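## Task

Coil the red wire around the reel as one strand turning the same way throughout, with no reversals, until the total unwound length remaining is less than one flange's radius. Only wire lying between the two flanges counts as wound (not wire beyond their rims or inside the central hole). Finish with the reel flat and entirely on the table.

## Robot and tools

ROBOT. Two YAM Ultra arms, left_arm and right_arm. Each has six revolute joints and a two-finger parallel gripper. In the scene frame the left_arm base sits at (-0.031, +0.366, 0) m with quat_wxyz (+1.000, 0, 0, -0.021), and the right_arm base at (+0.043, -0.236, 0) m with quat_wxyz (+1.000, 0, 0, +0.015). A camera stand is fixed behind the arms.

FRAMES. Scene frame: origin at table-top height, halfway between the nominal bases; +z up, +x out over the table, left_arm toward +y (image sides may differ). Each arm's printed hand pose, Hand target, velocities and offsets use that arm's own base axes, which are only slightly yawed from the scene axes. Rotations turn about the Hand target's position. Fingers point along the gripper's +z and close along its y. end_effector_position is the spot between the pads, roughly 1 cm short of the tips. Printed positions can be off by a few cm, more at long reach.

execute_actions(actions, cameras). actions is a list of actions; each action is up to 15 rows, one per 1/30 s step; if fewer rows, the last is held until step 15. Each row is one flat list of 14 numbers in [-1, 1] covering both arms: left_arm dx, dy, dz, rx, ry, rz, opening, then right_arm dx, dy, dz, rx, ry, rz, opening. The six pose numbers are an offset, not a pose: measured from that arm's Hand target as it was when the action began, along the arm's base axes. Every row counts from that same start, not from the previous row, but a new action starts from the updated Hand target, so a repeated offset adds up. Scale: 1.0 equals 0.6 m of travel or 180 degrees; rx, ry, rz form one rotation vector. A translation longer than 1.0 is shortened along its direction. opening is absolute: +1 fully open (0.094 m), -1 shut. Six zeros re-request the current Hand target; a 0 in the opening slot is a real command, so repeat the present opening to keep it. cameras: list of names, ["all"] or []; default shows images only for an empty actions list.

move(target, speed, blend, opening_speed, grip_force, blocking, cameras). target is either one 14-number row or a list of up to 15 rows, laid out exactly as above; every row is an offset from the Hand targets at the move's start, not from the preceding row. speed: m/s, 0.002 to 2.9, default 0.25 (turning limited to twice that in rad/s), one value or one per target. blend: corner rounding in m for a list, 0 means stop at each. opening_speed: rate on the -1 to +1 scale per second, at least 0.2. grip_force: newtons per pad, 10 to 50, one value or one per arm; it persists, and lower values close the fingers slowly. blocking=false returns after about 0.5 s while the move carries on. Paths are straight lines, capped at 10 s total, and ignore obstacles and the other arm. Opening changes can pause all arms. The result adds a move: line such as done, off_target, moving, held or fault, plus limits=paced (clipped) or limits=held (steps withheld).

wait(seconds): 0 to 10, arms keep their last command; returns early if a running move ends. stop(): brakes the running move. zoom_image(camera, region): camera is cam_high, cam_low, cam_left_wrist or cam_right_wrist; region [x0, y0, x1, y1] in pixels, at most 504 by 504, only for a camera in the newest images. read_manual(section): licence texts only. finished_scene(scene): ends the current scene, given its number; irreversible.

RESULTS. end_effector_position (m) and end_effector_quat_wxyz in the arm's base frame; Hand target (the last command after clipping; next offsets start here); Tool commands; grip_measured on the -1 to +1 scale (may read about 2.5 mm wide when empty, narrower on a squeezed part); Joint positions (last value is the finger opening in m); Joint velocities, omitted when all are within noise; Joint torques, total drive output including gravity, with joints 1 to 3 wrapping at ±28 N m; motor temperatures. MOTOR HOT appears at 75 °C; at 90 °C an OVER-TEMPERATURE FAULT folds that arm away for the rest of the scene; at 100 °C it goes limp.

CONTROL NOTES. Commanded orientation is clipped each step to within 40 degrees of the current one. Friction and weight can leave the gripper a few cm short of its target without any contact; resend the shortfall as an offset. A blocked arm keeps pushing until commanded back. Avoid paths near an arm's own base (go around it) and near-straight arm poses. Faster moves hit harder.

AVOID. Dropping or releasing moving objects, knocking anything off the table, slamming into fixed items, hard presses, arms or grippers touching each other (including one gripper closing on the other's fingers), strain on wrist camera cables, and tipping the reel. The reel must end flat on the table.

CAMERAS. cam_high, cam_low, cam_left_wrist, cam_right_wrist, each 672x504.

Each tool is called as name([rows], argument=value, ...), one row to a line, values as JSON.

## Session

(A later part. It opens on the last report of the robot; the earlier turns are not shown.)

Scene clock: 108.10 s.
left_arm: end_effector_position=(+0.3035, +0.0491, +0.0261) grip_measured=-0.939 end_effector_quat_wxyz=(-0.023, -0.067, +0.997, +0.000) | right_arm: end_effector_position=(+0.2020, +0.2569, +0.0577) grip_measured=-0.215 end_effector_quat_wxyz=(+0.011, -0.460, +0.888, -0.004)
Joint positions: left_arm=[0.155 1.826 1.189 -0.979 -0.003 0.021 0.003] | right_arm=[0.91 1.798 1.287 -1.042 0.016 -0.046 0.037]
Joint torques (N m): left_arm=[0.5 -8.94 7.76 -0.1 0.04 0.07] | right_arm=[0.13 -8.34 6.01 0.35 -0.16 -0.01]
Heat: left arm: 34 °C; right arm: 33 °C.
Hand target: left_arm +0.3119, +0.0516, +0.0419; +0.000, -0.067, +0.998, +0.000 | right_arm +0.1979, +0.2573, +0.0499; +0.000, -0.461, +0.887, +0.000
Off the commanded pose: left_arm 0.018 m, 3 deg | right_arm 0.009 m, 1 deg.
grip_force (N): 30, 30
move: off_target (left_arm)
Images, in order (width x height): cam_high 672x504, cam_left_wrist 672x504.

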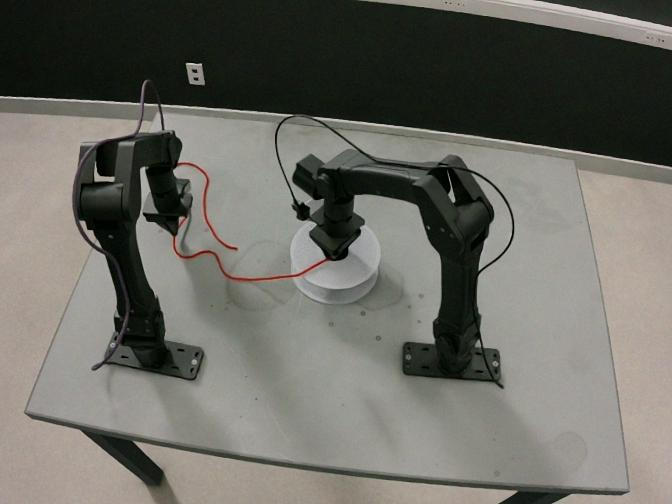

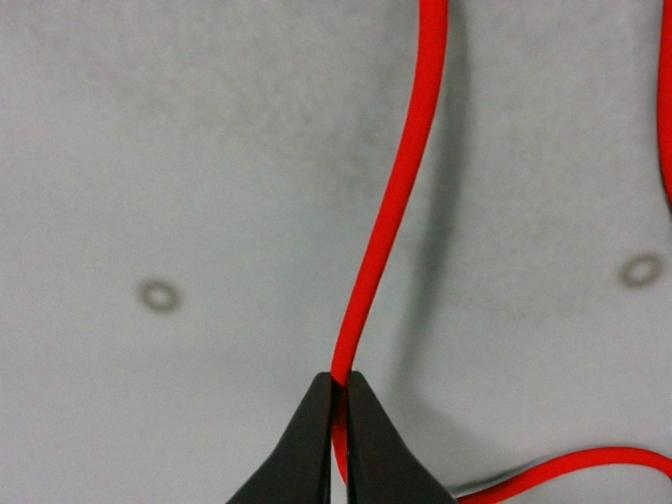

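move([
  [-0.106,-0.137,0.007,0,0,-0.3,-1,0,0,0,0,0,0.15,-0.1],
  [-0.177,-0.229,0.007,0,0,-0.5,-1,0,0,0,0,0,0.35,-0.1],
], speed=0.1, blend=[0.02,0], cameras=["all"])

Scene clock: 119.63 s.
left_arm: end_effector_position=(+0.2103, -0.0848, +0.0425) grip_measured=-0.940 end_effector_quat_wxyz=(-0.003, +0.652, +0.758, +0.001) | right_arm: end_effector_position=(+0.2041, +0.2606, +0.0581) grip_measured=-0.202 end_effector_quat_wxyz=(-0.017, +0.849, -0.528, +0.008)
Joint positions: left_arm=[-0.391 1.465 0.868 -0.98 -0.005 1.029 0.003] | right_arm=[0.91 1.797 1.287 -1.025 0.012 -1.12 0.038]
Joint torques (N m): left_arm=[-0.64 -5.56 4.85 -0.02 0.05 0.11] | right_arm=[0.06 -8.62 6.11 0.23 -0.14 -0.29]
Heat: left arm: 33 °C; right arm: 33 °C.
Hand target: left_arm +0.2057, -0.0858, +0.0461; +0.000, +0.658, +0.753, +0.000 | right_arm +0.1980, +0.2573, +0.0500; +0.000, +0.857, -0.515, +0.000
Off the commanded pose: left_arm 0.006 m, 1 deg | right_arm 0.011 m, 3 deg.
grip_force (N): 30, 30
move: off_target (right_arm)

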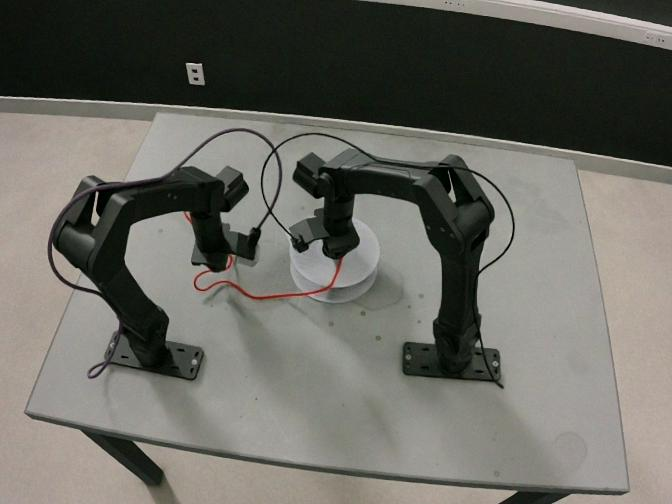

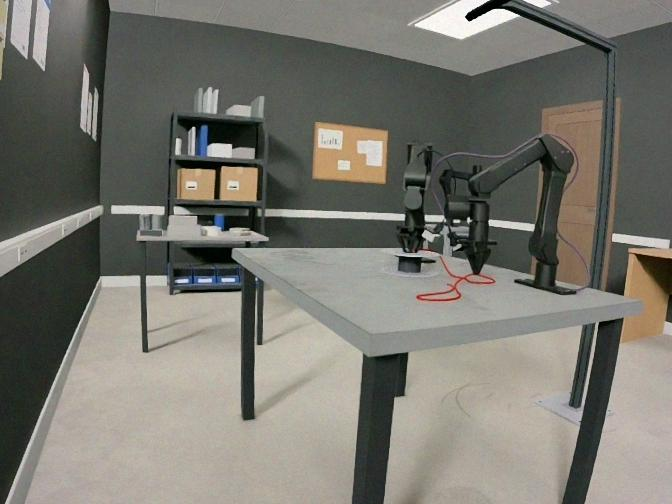

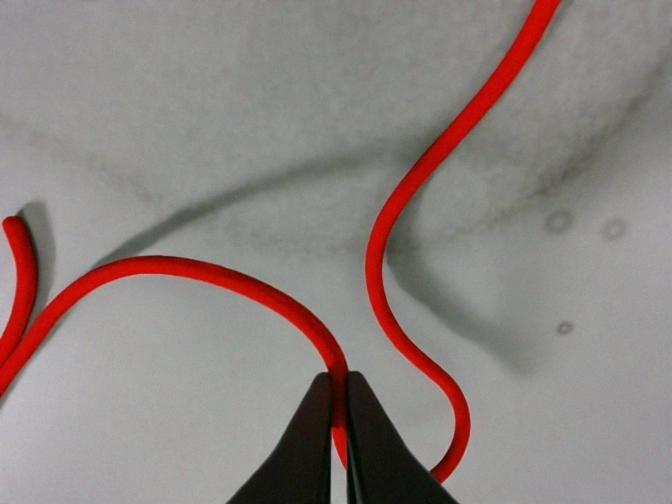

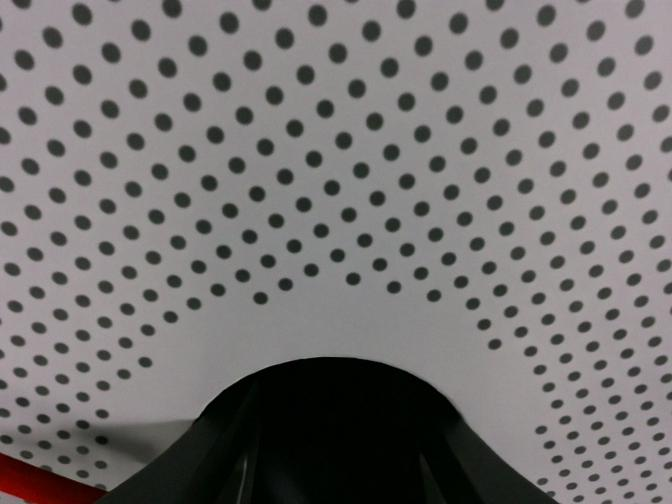

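move(target=[0,0,-0.01,0,0,0,-1,0,0,0,0,0,0.233,-0.1], speed=0.1, cameras=["all"])

zoom_image(camera="cam_high", region=[160, 180, 420, 340])

zoom_image(camera="cam_low", region=[370, 210, 510, 320])

Scene clock: 125.63 s.
left_arm: end_effector_position=(+0.2057, -0.0829, +0.0386) grip_measured=-0.940 end_effector_quat_wxyz=(-0.010, +0.652, +0.758, -0.001) | right_arm: end_effector_position=(+0.2022, +0.2630, +0.0581) grip_measured=-0.201 end_effector_quat_wxyz=(-0.018, +0.982, -0.190, +0.007)
Joint positions: left_arm=[-0.391 1.465 0.851 -0.977 -0.005 1.029 0.003] | right_arm=[0.91 1.797 1.287 -1.022 -0.004 -1.85 0.038]
Joint torques (N m): left_arm=[-0.65 -4.88 4.79 0.19 0.05 0.09] | right_arm=[0.09 -8.44 5.97 0.2 0 -0.32]
Heat: left arm: 33 °C; right arm: 33 °C.
Hand target: left_arm +0.2058, -0.0859, +0.0402; +0.000, +0.658, +0.753, +0.000 | right_arm +0.1980, +0.2573, +0.0500; -0.001, +0.985, -0.175, +0.000
Off the commanded pose: left_arm 0.003 m, 1 deg | right_arm 0.011 m, 3 deg.
grip_force (N): 30, 30
move: off_target (right_arm)

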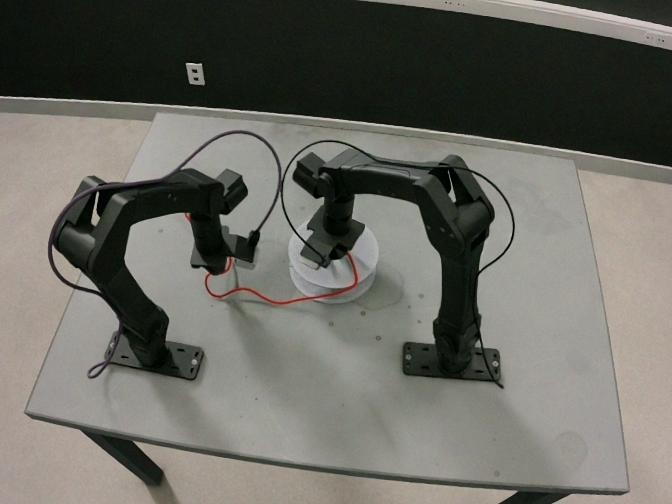

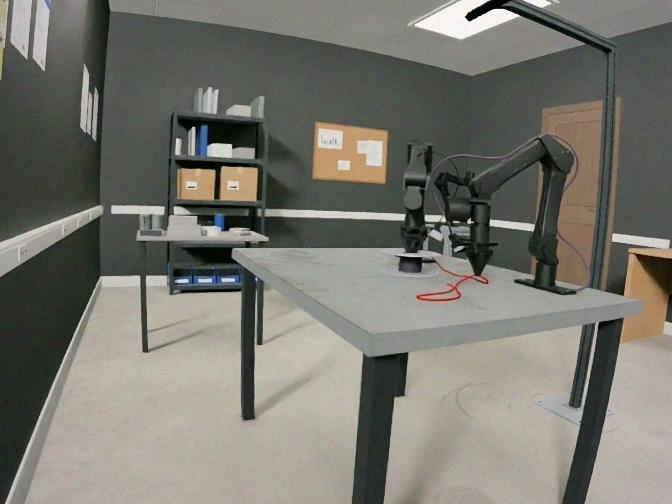

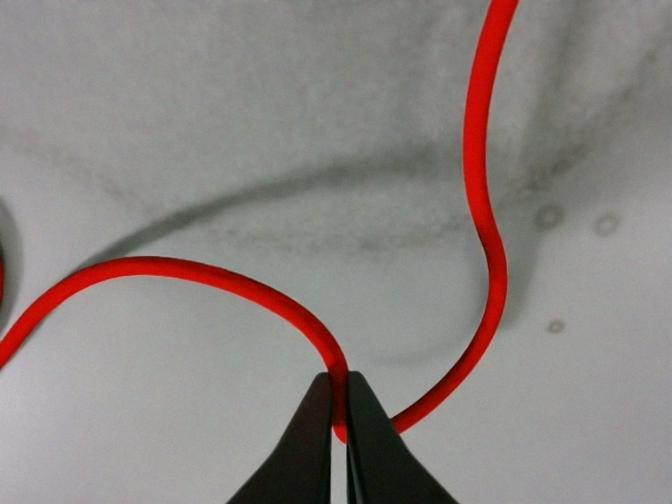

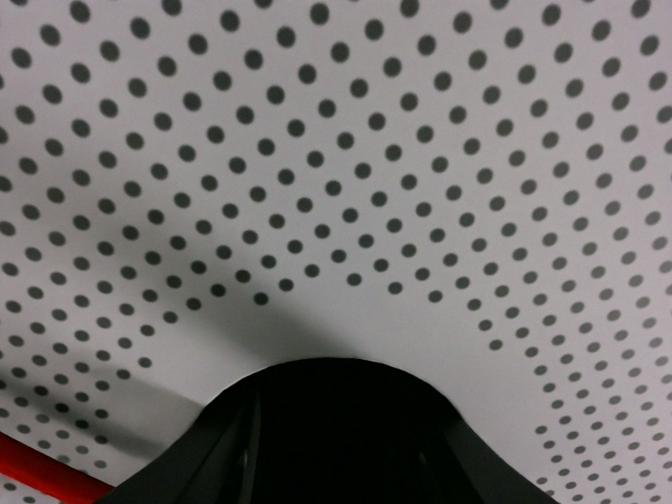

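Scaled by 1.938 from the camera's 672x504 image, which has a finer 960x720 frame.

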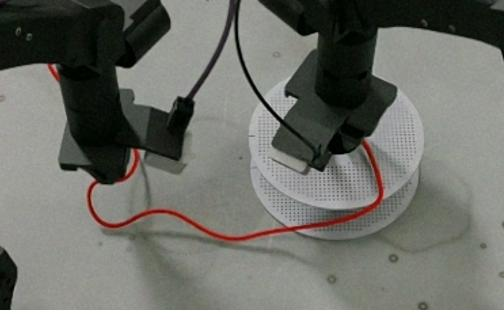

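Scaled by 3.600 from the camera's 672x504 image, which has a finer 960x720 frame.

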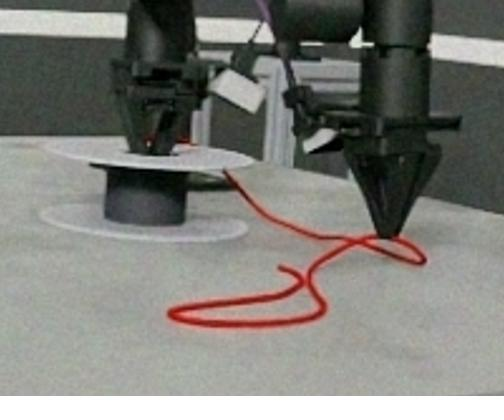

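move(target=[0,0.09,0,0,0,0,-1,0,0,0,0,0,0,-0.1], speed=0.06, cameras=["all"])

zoom_image(camera="cam_high", region=[160, 180, 420, 340])

zoom_image(camera="cam_low", region=[370, 210, 510, 320])

Scene clock: 129.00 s.
left_arm: end_effector_position=(+0.2068, -0.0331, +0.0375) grip_measured=-0.940 end_effector_quat_wxyz=(-0.007, +0.657, +0.753, -0.002) | right_arm: end_effector_position=(+0.2022, +0.2630, +0.0581) grip_measured=-0.201 end_effector_quat_wxyz=(-0.018, +0.982, -0.189, +0.007)
Joint positions: left_arm=[-0.166 1.411 0.801 -0.975 -0.003 1.269 0.003] | right_arm=[0.91 1.797 1.287 -1.022 -0.004 -1.85 0.038]
Joint torques (N m): left_arm=[0.68 -4.94 4.78 0.07 0.03 0.11] | right_arm=[0.13 -8.5 6.04 0.21 -0.02 -0.33]
Heat: left arm: 33 °C; right arm: 32 °C.
Hand target: left_arm +0.2057, -0.0318, +0.0401; +0.000, +0.658, +0.753, +0.000 | right_arm +0.1980, +0.2573, +0.0500; -0.001, +0.985, -0.175, +0.000
Off the commanded pose: left_arm 0.003 m, 1 deg | right_arm 0.011 m, 3 deg.
grip_force (N): 30, 30
move: off_target (right_arm)

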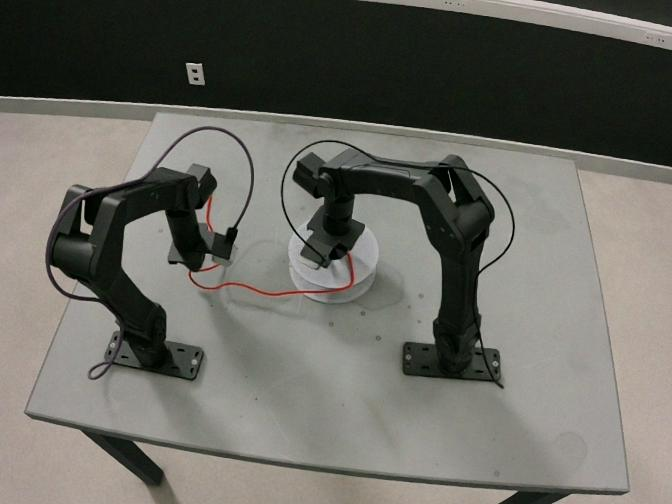

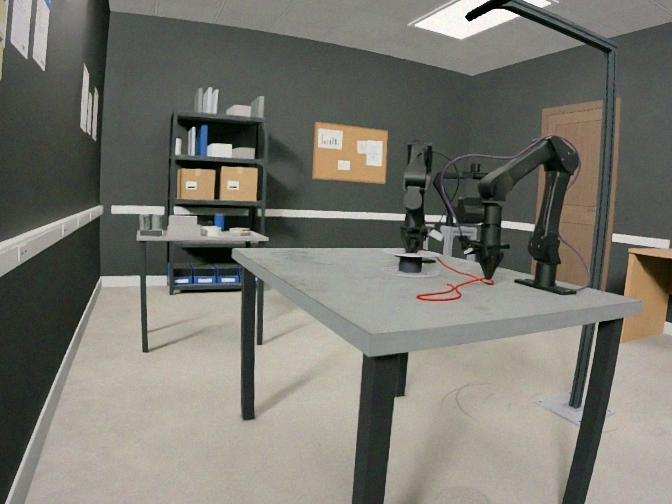

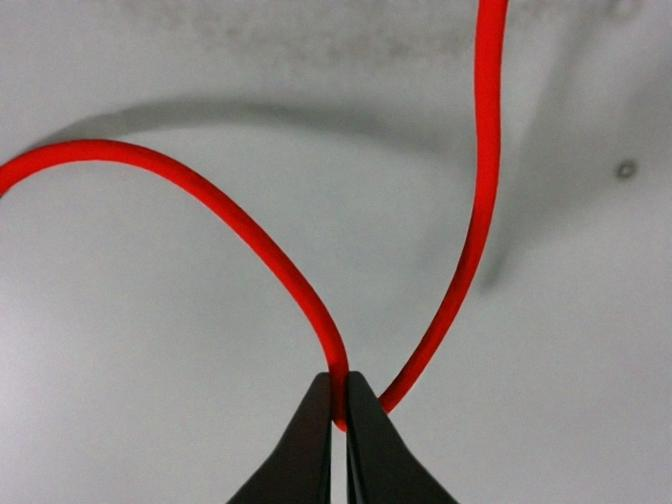

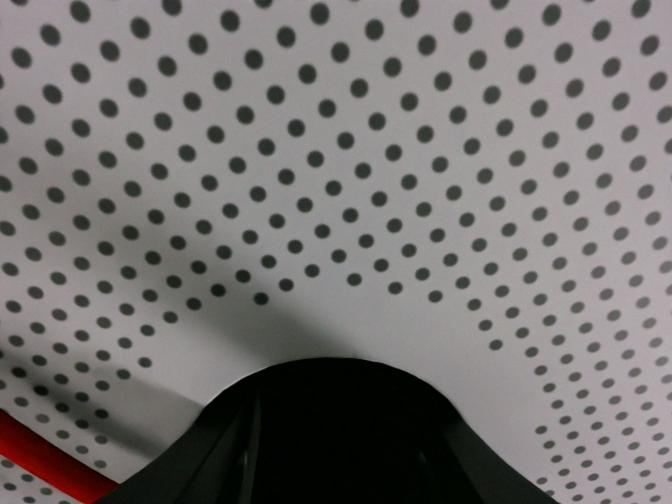

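Scaled by 1.938 from the camera's 672x504 image, which has a finer 960x720 frame.

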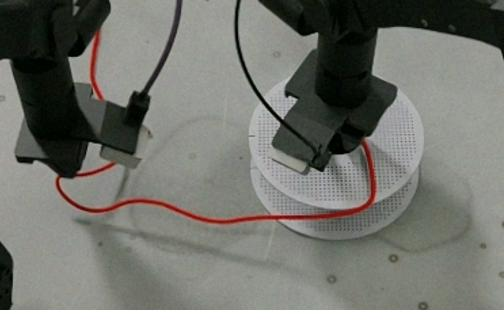

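Scaled by 3.600 from the camera's 672x504 image, which has a finer 960x720 frame.

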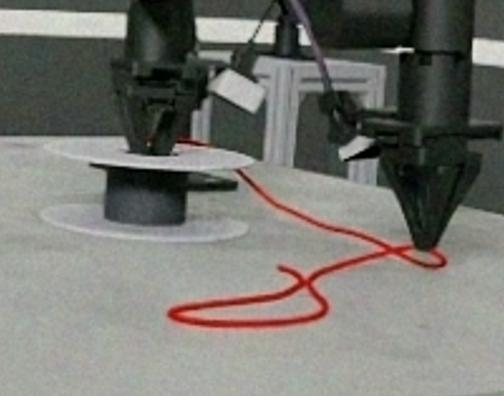

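move(target=[0.02,0.11,0,0,0,0,-1,0,0,0,0,0,0,-0.1], speed=0.06, cameras=["all"])

zoom_image(camera="cam_high", region=[160, 180, 420, 340])

zoom_image(camera="cam_low", region=[370, 210, 510, 320])

Scene clock: 132.67 s.
left_arm: end_effector_position=(+0.2082, +0.0315, +0.0356) grip_measured=-0.940 end_effector_quat_wxyz=(-0.009, +0.657, +0.754, -0.009) | right_arm: end_effector_position=(+0.2022, +0.2630, +0.0581) grip_measured=-0.201 end_effector_quat_wxyz=(-0.018, +0.982, -0.189, +0.007)
Joint positions: left_arm=[0.144 1.431 0.809 -0.975 -0.002 1.578 0.003] | right_arm=[0.91 1.797 1.287 -1.022 -0.004 -1.851 0.038]
Joint torques (N m): left_arm=[0.64 -2.93 7.86 0.14 0.01 0.08] | right_arm=[0.08 -8.47 6.02 0.2 0.02 -0.32]
Heat: left arm: 33 °C; right arm: 32 °C.
Hand target: left_arm +0.2177, +0.0342, +0.0402; +0.000, +0.658, +0.753, +0.000 | right_arm +0.1980, +0.2573, +0.0500; -0.001, +0.985, -0.175, +0.000
Off the commanded pose: left_arm 0.011 m, 1 deg | right_arm 0.011 m, 3 deg.
grip_force (N): 30, 30
move: off_target (left_arm, right_arm)

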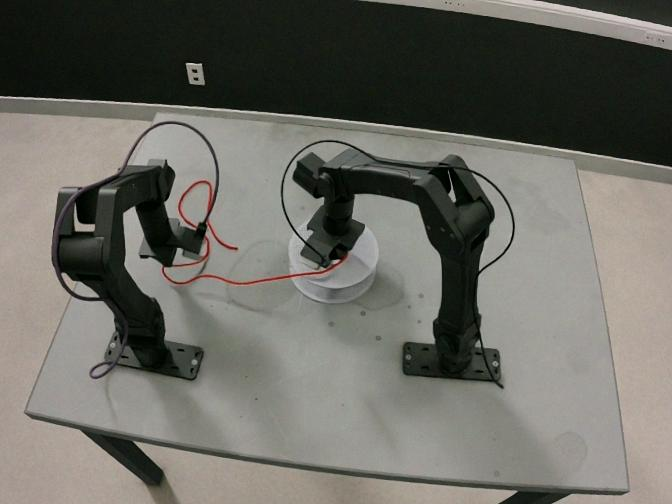

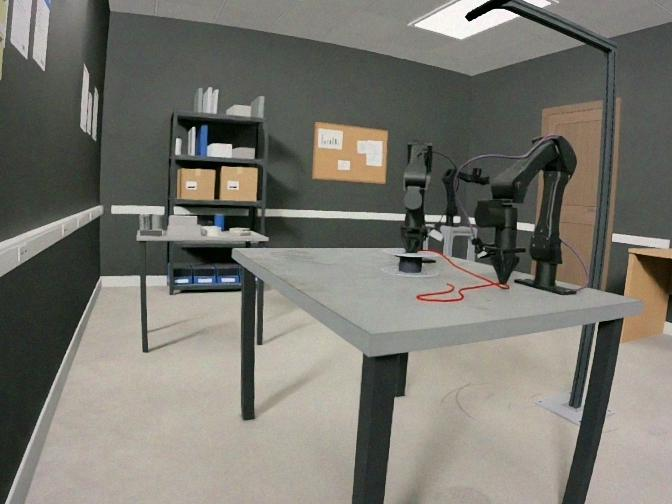

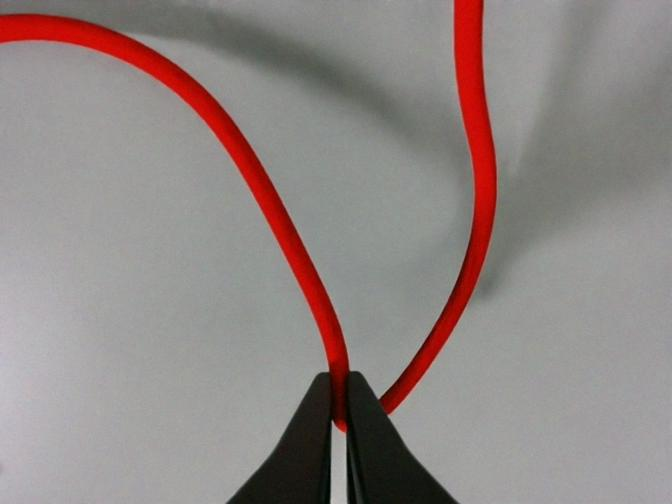

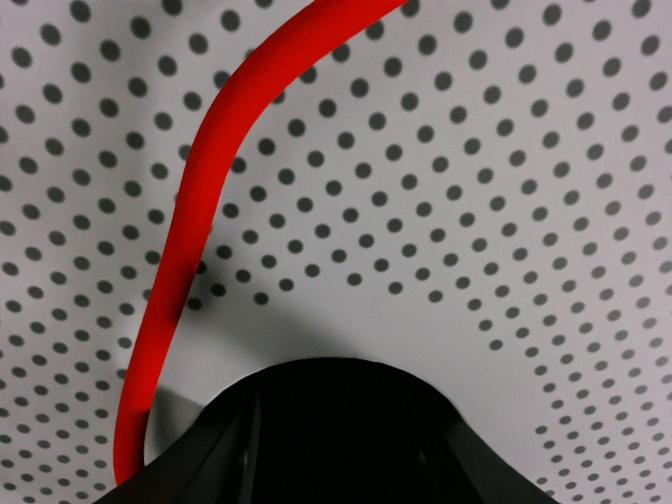

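Scaled by 1.938 from the camera's 672x504 image, which has a finer 960x720 frame.

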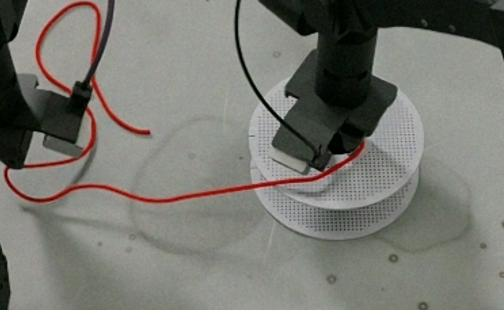

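Scaled by 3.600 from the camera's 672x504 image, which has a finer 960x720 frame.

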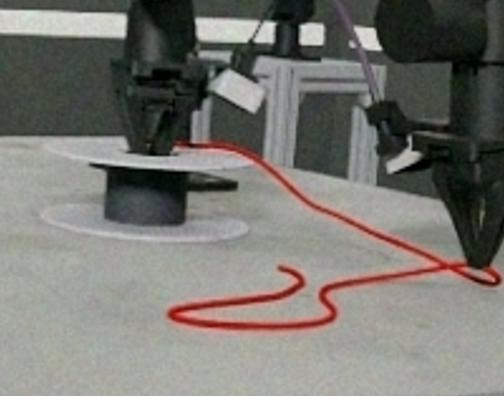

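move(target=[0.11,-0.18,0,0,0,0,-1,0,0,0,0,0,-0.583,-0.1], speed=0.12, cameras=["all"])

zoom_image(camera="cam_high", region=[160, 180, 420, 340])

Scene clock: 159.27 s.
left_arm: end_effector_position=(+0.2753, -0.0686, +0.0364) grip_measured=-0.940 end_effector_quat_wxyz=(-0.011, +0.658, +0.753, -0.003) | right_arm: end_effector_position=(+0.2086, +0.2587, +0.0584) grip_measured=-0.197 end_effector_quat_wxyz=(+0.026, -0.472, +0.881, -0.010)
Joint positions: left_arm=[-0.25 1.704 1.085 -0.973 -0.004 1.187 0.003] | right_arm=[0.91 1.797 1.287 -1.02 0.039 -0.075 0.038]
Joint torques (N m): left_arm=[-0.64 -4.93 7.97 0.11 0.04 -0.07] | right_arm=[0.16 -8.38 6.15 0.17 -0.37 0.34]
Heat: left arm: 34 °C; right arm: 32 °C.
Hand target: left_arm +0.2836, -0.0739, +0.0401; +0.000, +0.658, +0.753, +0.000 | right_arm +0.1980, +0.2573, +0.0499; +0.000, -0.461, +0.887, -0.001
Off the commanded pose: left_arm 0.011 m, 1 deg | right_arm 0.014 m, 3 deg.
grip_force (N): 30, 30
move: off_target (left_arm, right_arm)

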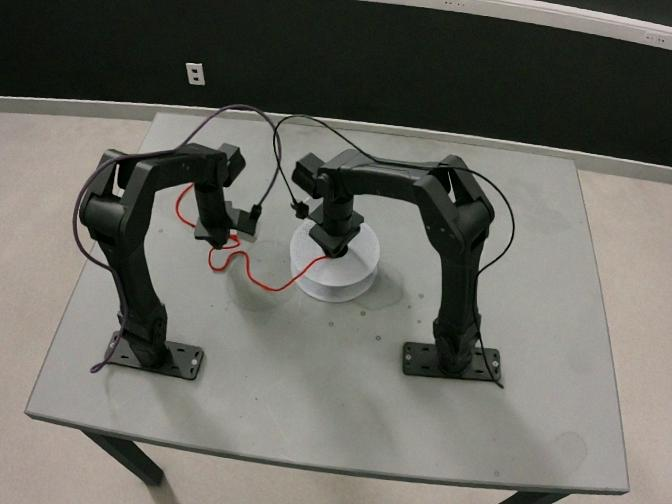

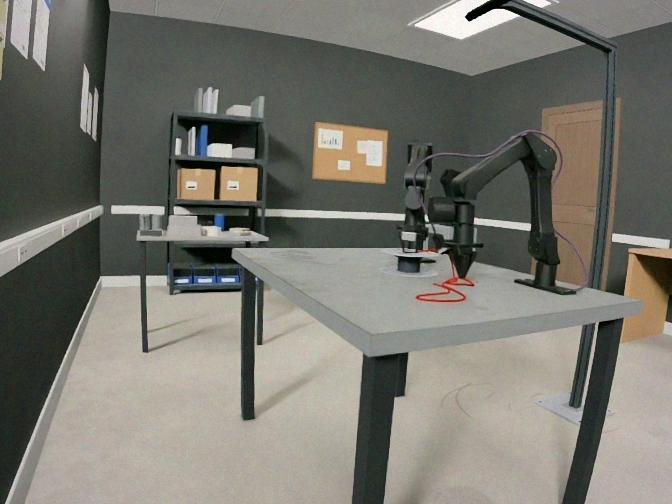

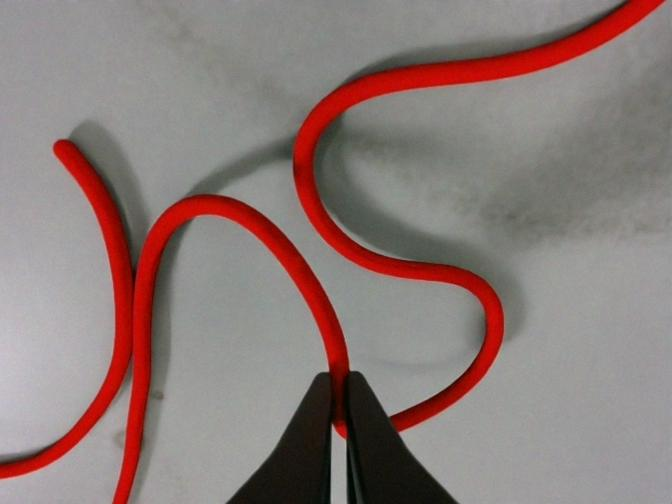

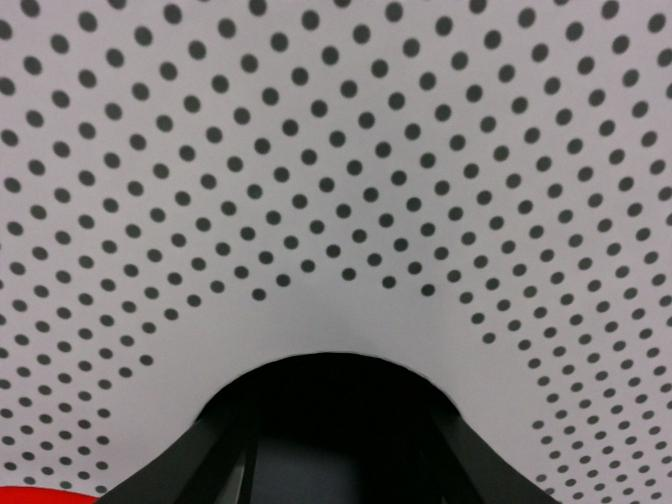

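Scaled by 1.938 from the camera's 672x504 image, which has a finer 960x720 frame.

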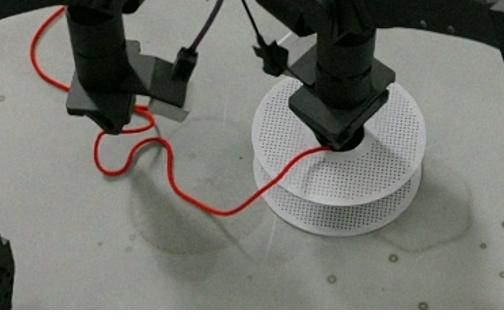

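move(target=[0.189,-0.109,-0.047,0,0,0.12,-1,0,0,0,0,0,0,-0.1], speed=0.12, cameras=["all"])

zoom_image(camera="cam_high", region=[160, 180, 420, 340])

zoom_image(camera="cam_low", region=[370, 210, 510, 320])

Scene clock: 163.50 s.
left_arm: end_effector_position=(+0.3728, -0.1224, +0.0153) grip_measured=-0.940 end_effector_quat_wxyz=(-0.045, +0.504, +0.862, -0.002) | right_arm: end_effector_position=(+0.2086, +0.2587, +0.0584) grip_measured=-0.197 end_effector_quat_wxyz=(+0.026, -0.472, +0.881, -0.010)
Joint positions: left_arm=[-0.326 2.185 1.666 -1.14 -0.014 0.732 0.003] | right_arm=[0.91 1.797 1.287 -1.02 0.039 -0.075 0.038]
Joint torques (N m): left_arm=[-1.07 -7.64 8.51 0.75 0.17 -0.08] | right_arm=[0.17 -8.35 6.23 0.17 -0.37 0.31]
Heat: left arm: 34 °C; right arm: 32 °C.
Hand target: left_arm +0.3971, -0.1392, +0.0120; +0.000, +0.506, +0.863, +0.000 | right_arm +0.1980, +0.2573, +0.0499; +0.000, -0.461, +0.887, -0.001
Off the commanded pose: left_arm 0.030 m, 5 deg | right_arm 0.014 m, 3 deg.
grip_force (N): 30, 30
move: off_target (left_arm, right_arm)

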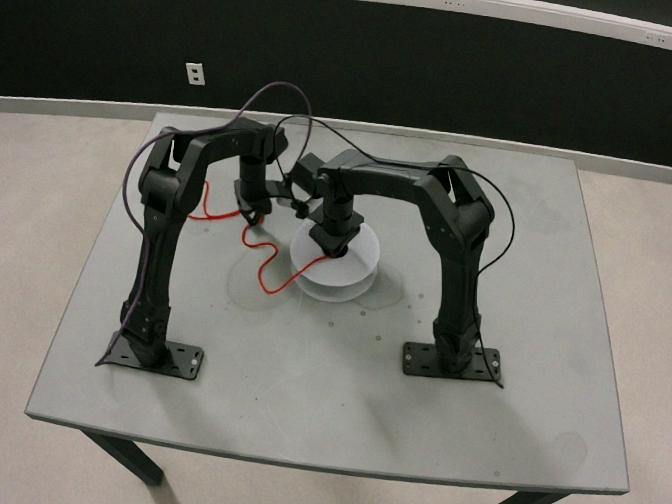

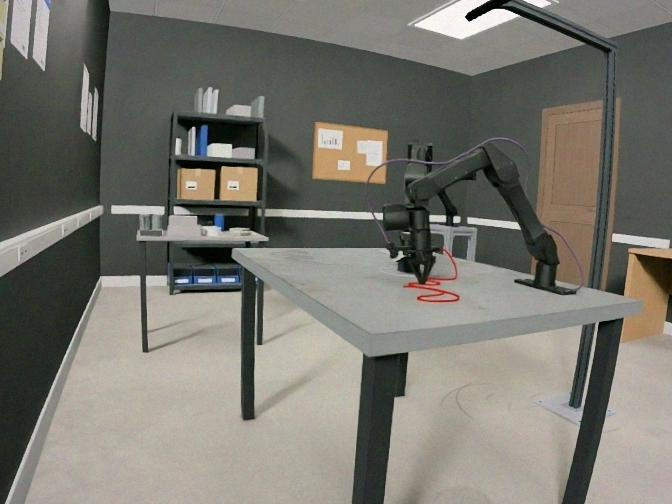

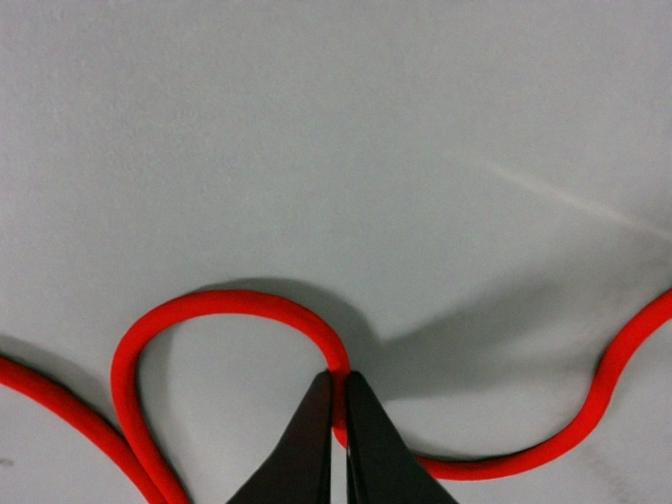

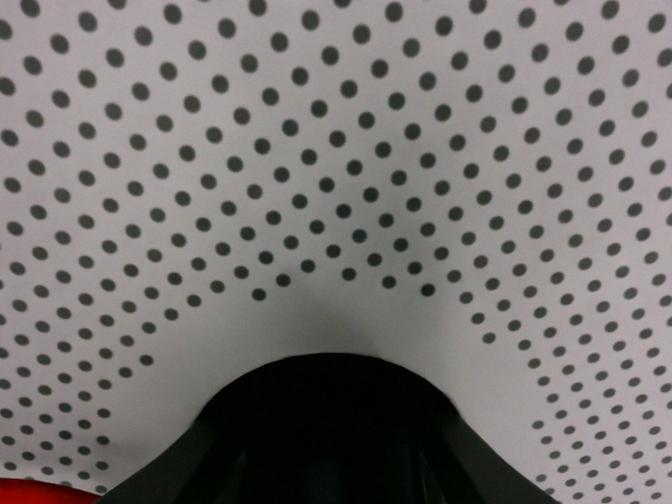

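Scaled by 1.938 from the camera's 672x504 image, which has a finer 960x720 frame.

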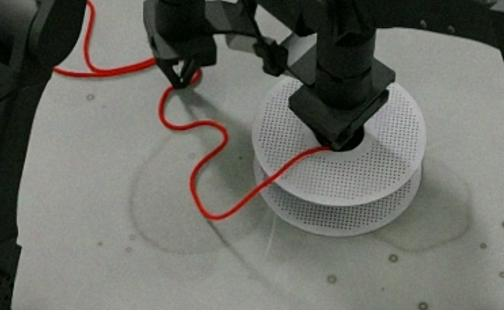

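Scaled by 3.600 from the camera's 672x504 image, which has a finer 960x720 frame.

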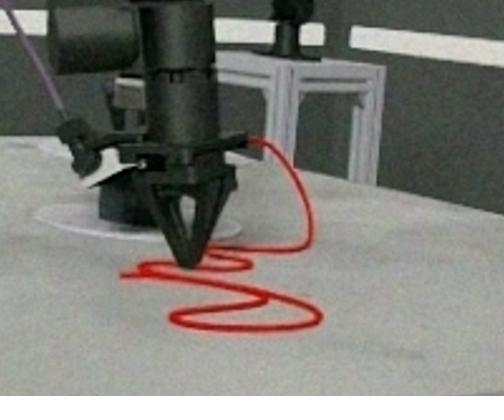

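move(target=[-0.02,0.015,0,0,0,0,-1,0,0,0,0,0,0.17,-0.1], speed=0.1, cameras=["all"])

zoom_image(camera="cam_high", region=[160, 180, 420, 340])

zoom_image(camera="cam_low", region=[370, 210, 510, 320])

Scene clock: 168.30 s.
left_arm: end_effector_position=(+0.3718, -0.1221, +0.0143) grip_measured=-0.940 end_effector_quat_wxyz=(-0.037, +0.504, +0.863, -0.001) | right_arm: end_effector_position=(+0.2078, +0.2611, +0.0584) grip_measured=-0.196 end_effector_quat_wxyz=(+0.025, -0.668, +0.744, -0.009)
Joint positions: left_arm=[-0.326 2.166 1.633 -1.109 -0.014 0.731 0.003] | right_arm=[0.91 1.797 1.287 -1.015 0.027 -0.554 0.038]
Joint torques (N m): left_arm=[-0.17 -9.55 3.97 0.81 0.15 0.02] | right_arm=[0.09 -8.4 6.04 0.16 -0.27 -0.29]
Heat: left arm: 34 °C; right arm: 32 °C.
Hand target: left_arm +0.3851, -0.1302, +0.0120; +0.000, +0.506, +0.863, +0.000 | right_arm +0.1980, +0.2573, +0.0499; +0.001, -0.679, +0.734, -0.001
Off the commanded pose: left_arm 0.016 m, 4 deg | right_arm 0.014 m, 3 deg.
grip_force (N): 30, 30
move: off_target (left_arm, right_arm)

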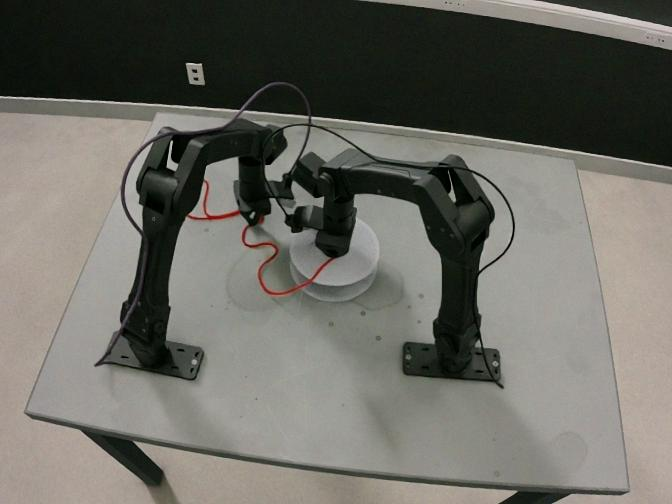

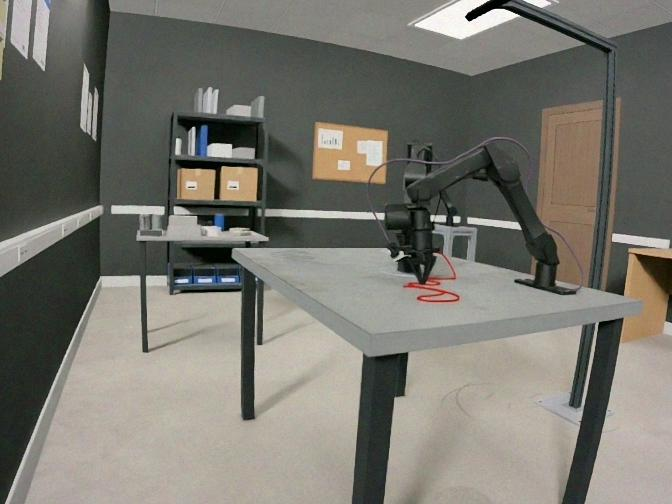

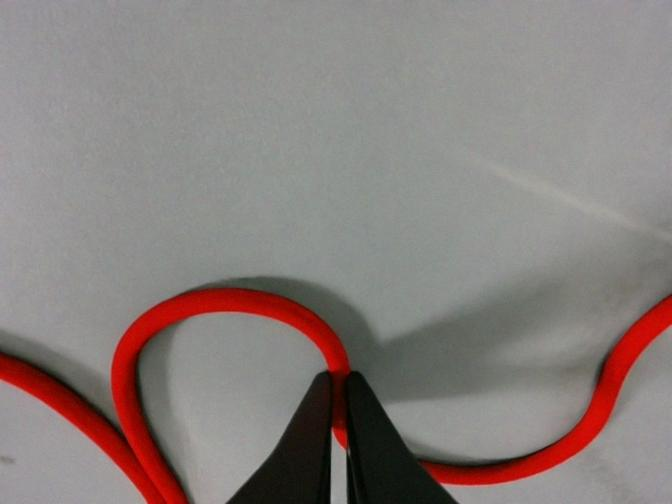

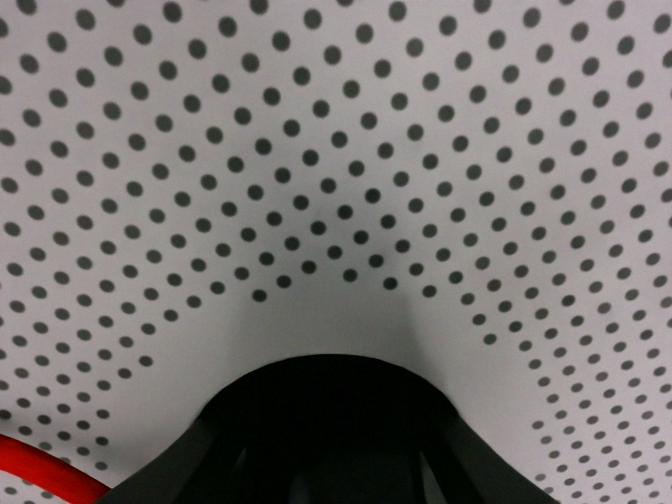

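Scaled by 1.938 from the camera's 672x504 image, which has a finer 960x720 frame.

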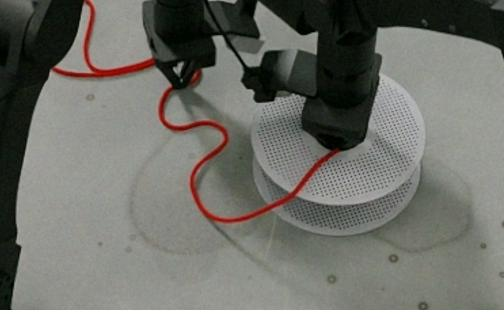

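Scaled by 3.600 from the camera's 672x504 image, which has a finer 960x720 frame.

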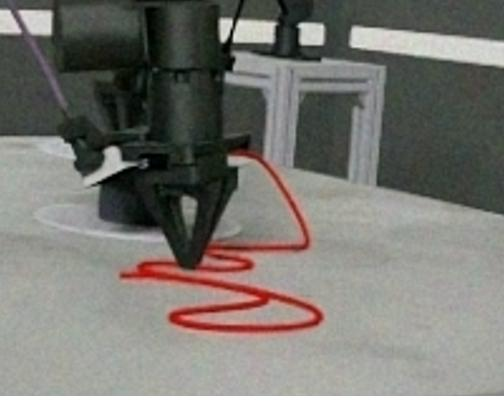

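move(target=[0.045,-0.095,0.006,0,0,0,-1,0,0,0,0,0,0.25,-0.1], speed=0.1, cameras=["all"])

zoom_image(camera="cam_high", region=[160, 180, 420, 340])

zoom_image(camera="cam_low", region=[370, 210, 510, 320])

Scene clock: 174.03 s.
left_arm: end_effector_position=(+0.4047, -0.1729, +0.0169) grip_measured=-0.940 end_effector_quat_wxyz=(-0.018, +0.503, +0.864, +0.010) | right_arm: end_effector_position=(+0.2067, +0.2644, +0.0588) grip_measured=-0.187 end_effector_quat_wxyz=(-0.026, +0.902, -0.431, +0.011)
Joint positions: left_arm=[-0.415 2.322 1.905 -1.187 -0.023 0.639 0.003] | right_arm=[0.91 1.796 1.287 -1.007 0.011 -1.34 0.038]
Joint torques (N m): left_arm=[-1.07 -8.85 8.42 0.29 0.27 -0.07] | right_arm=[0.09 -8.44 6.12 0.11 -0.14 -0.29]
Heat: left arm: 34 °C; right arm: 31 °C.
Hand target: left_arm +0.4122, -0.1872, +0.0157; +0.000, +0.506, +0.863, +0.000 | right_arm +0.1980, +0.2573, +0.0499; -0.001, +0.908, -0.418, +0.000
Off the commanded pose: left_arm 0.016 m, 2 deg | right_arm 0.014 m, 3 deg.
grip_force (N): 30, 30
move: off_target (left_arm, right_arm)

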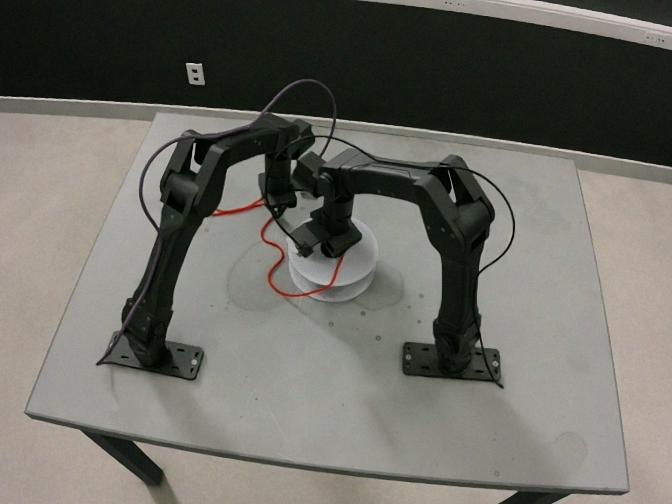

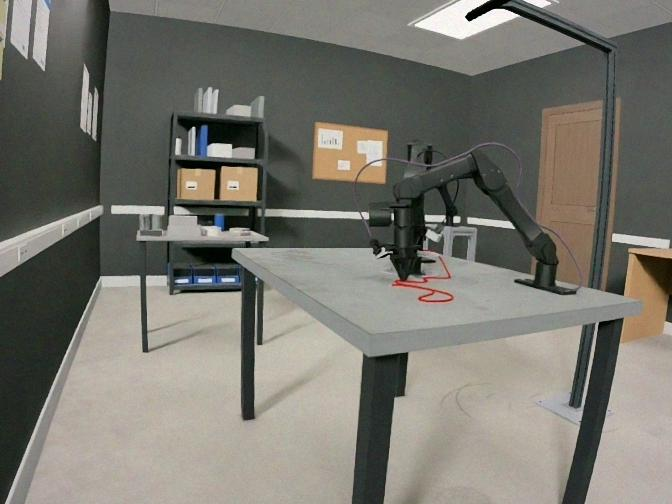

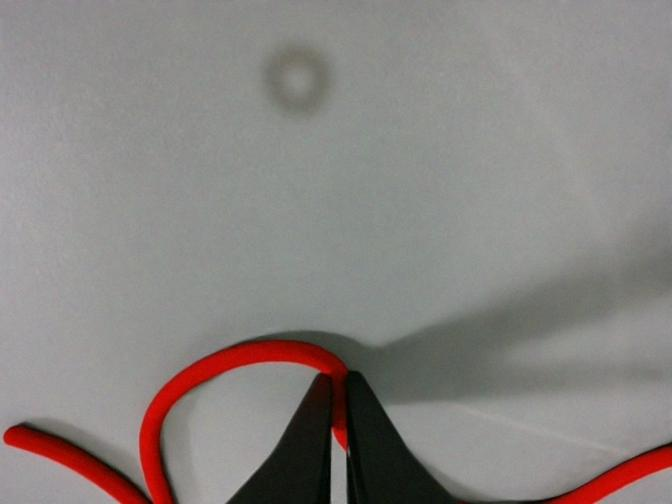

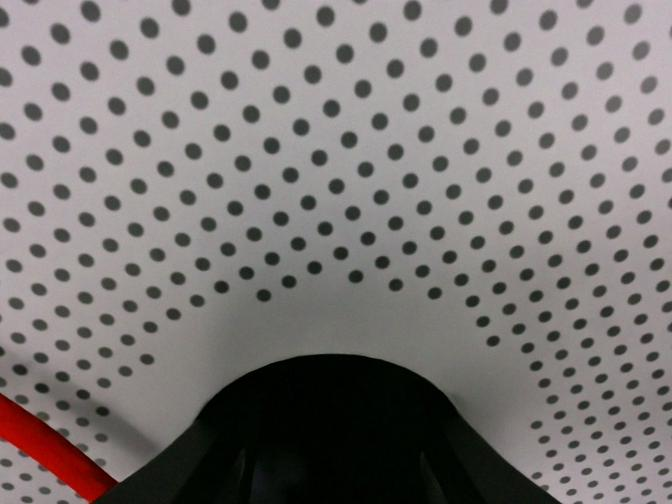

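Scaled by 1.938 from the camera's 672x504 image, which has a finer 960x720 frame.

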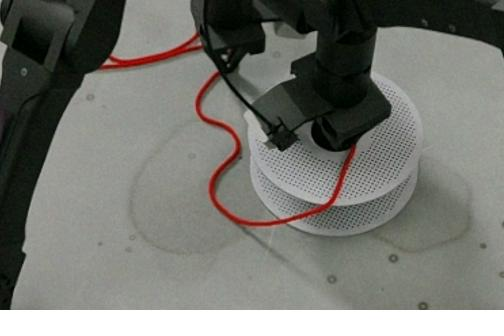

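Scaled by 3.600 from the camera's 672x504 image, which has a finer 960x720 frame.

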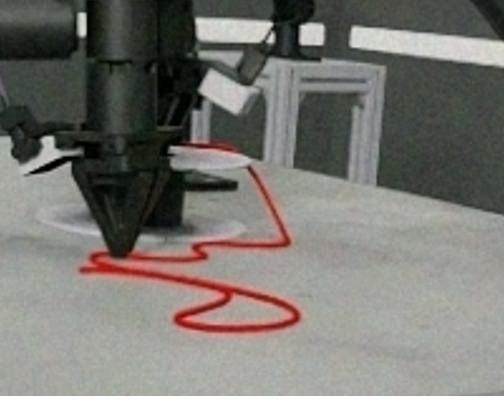

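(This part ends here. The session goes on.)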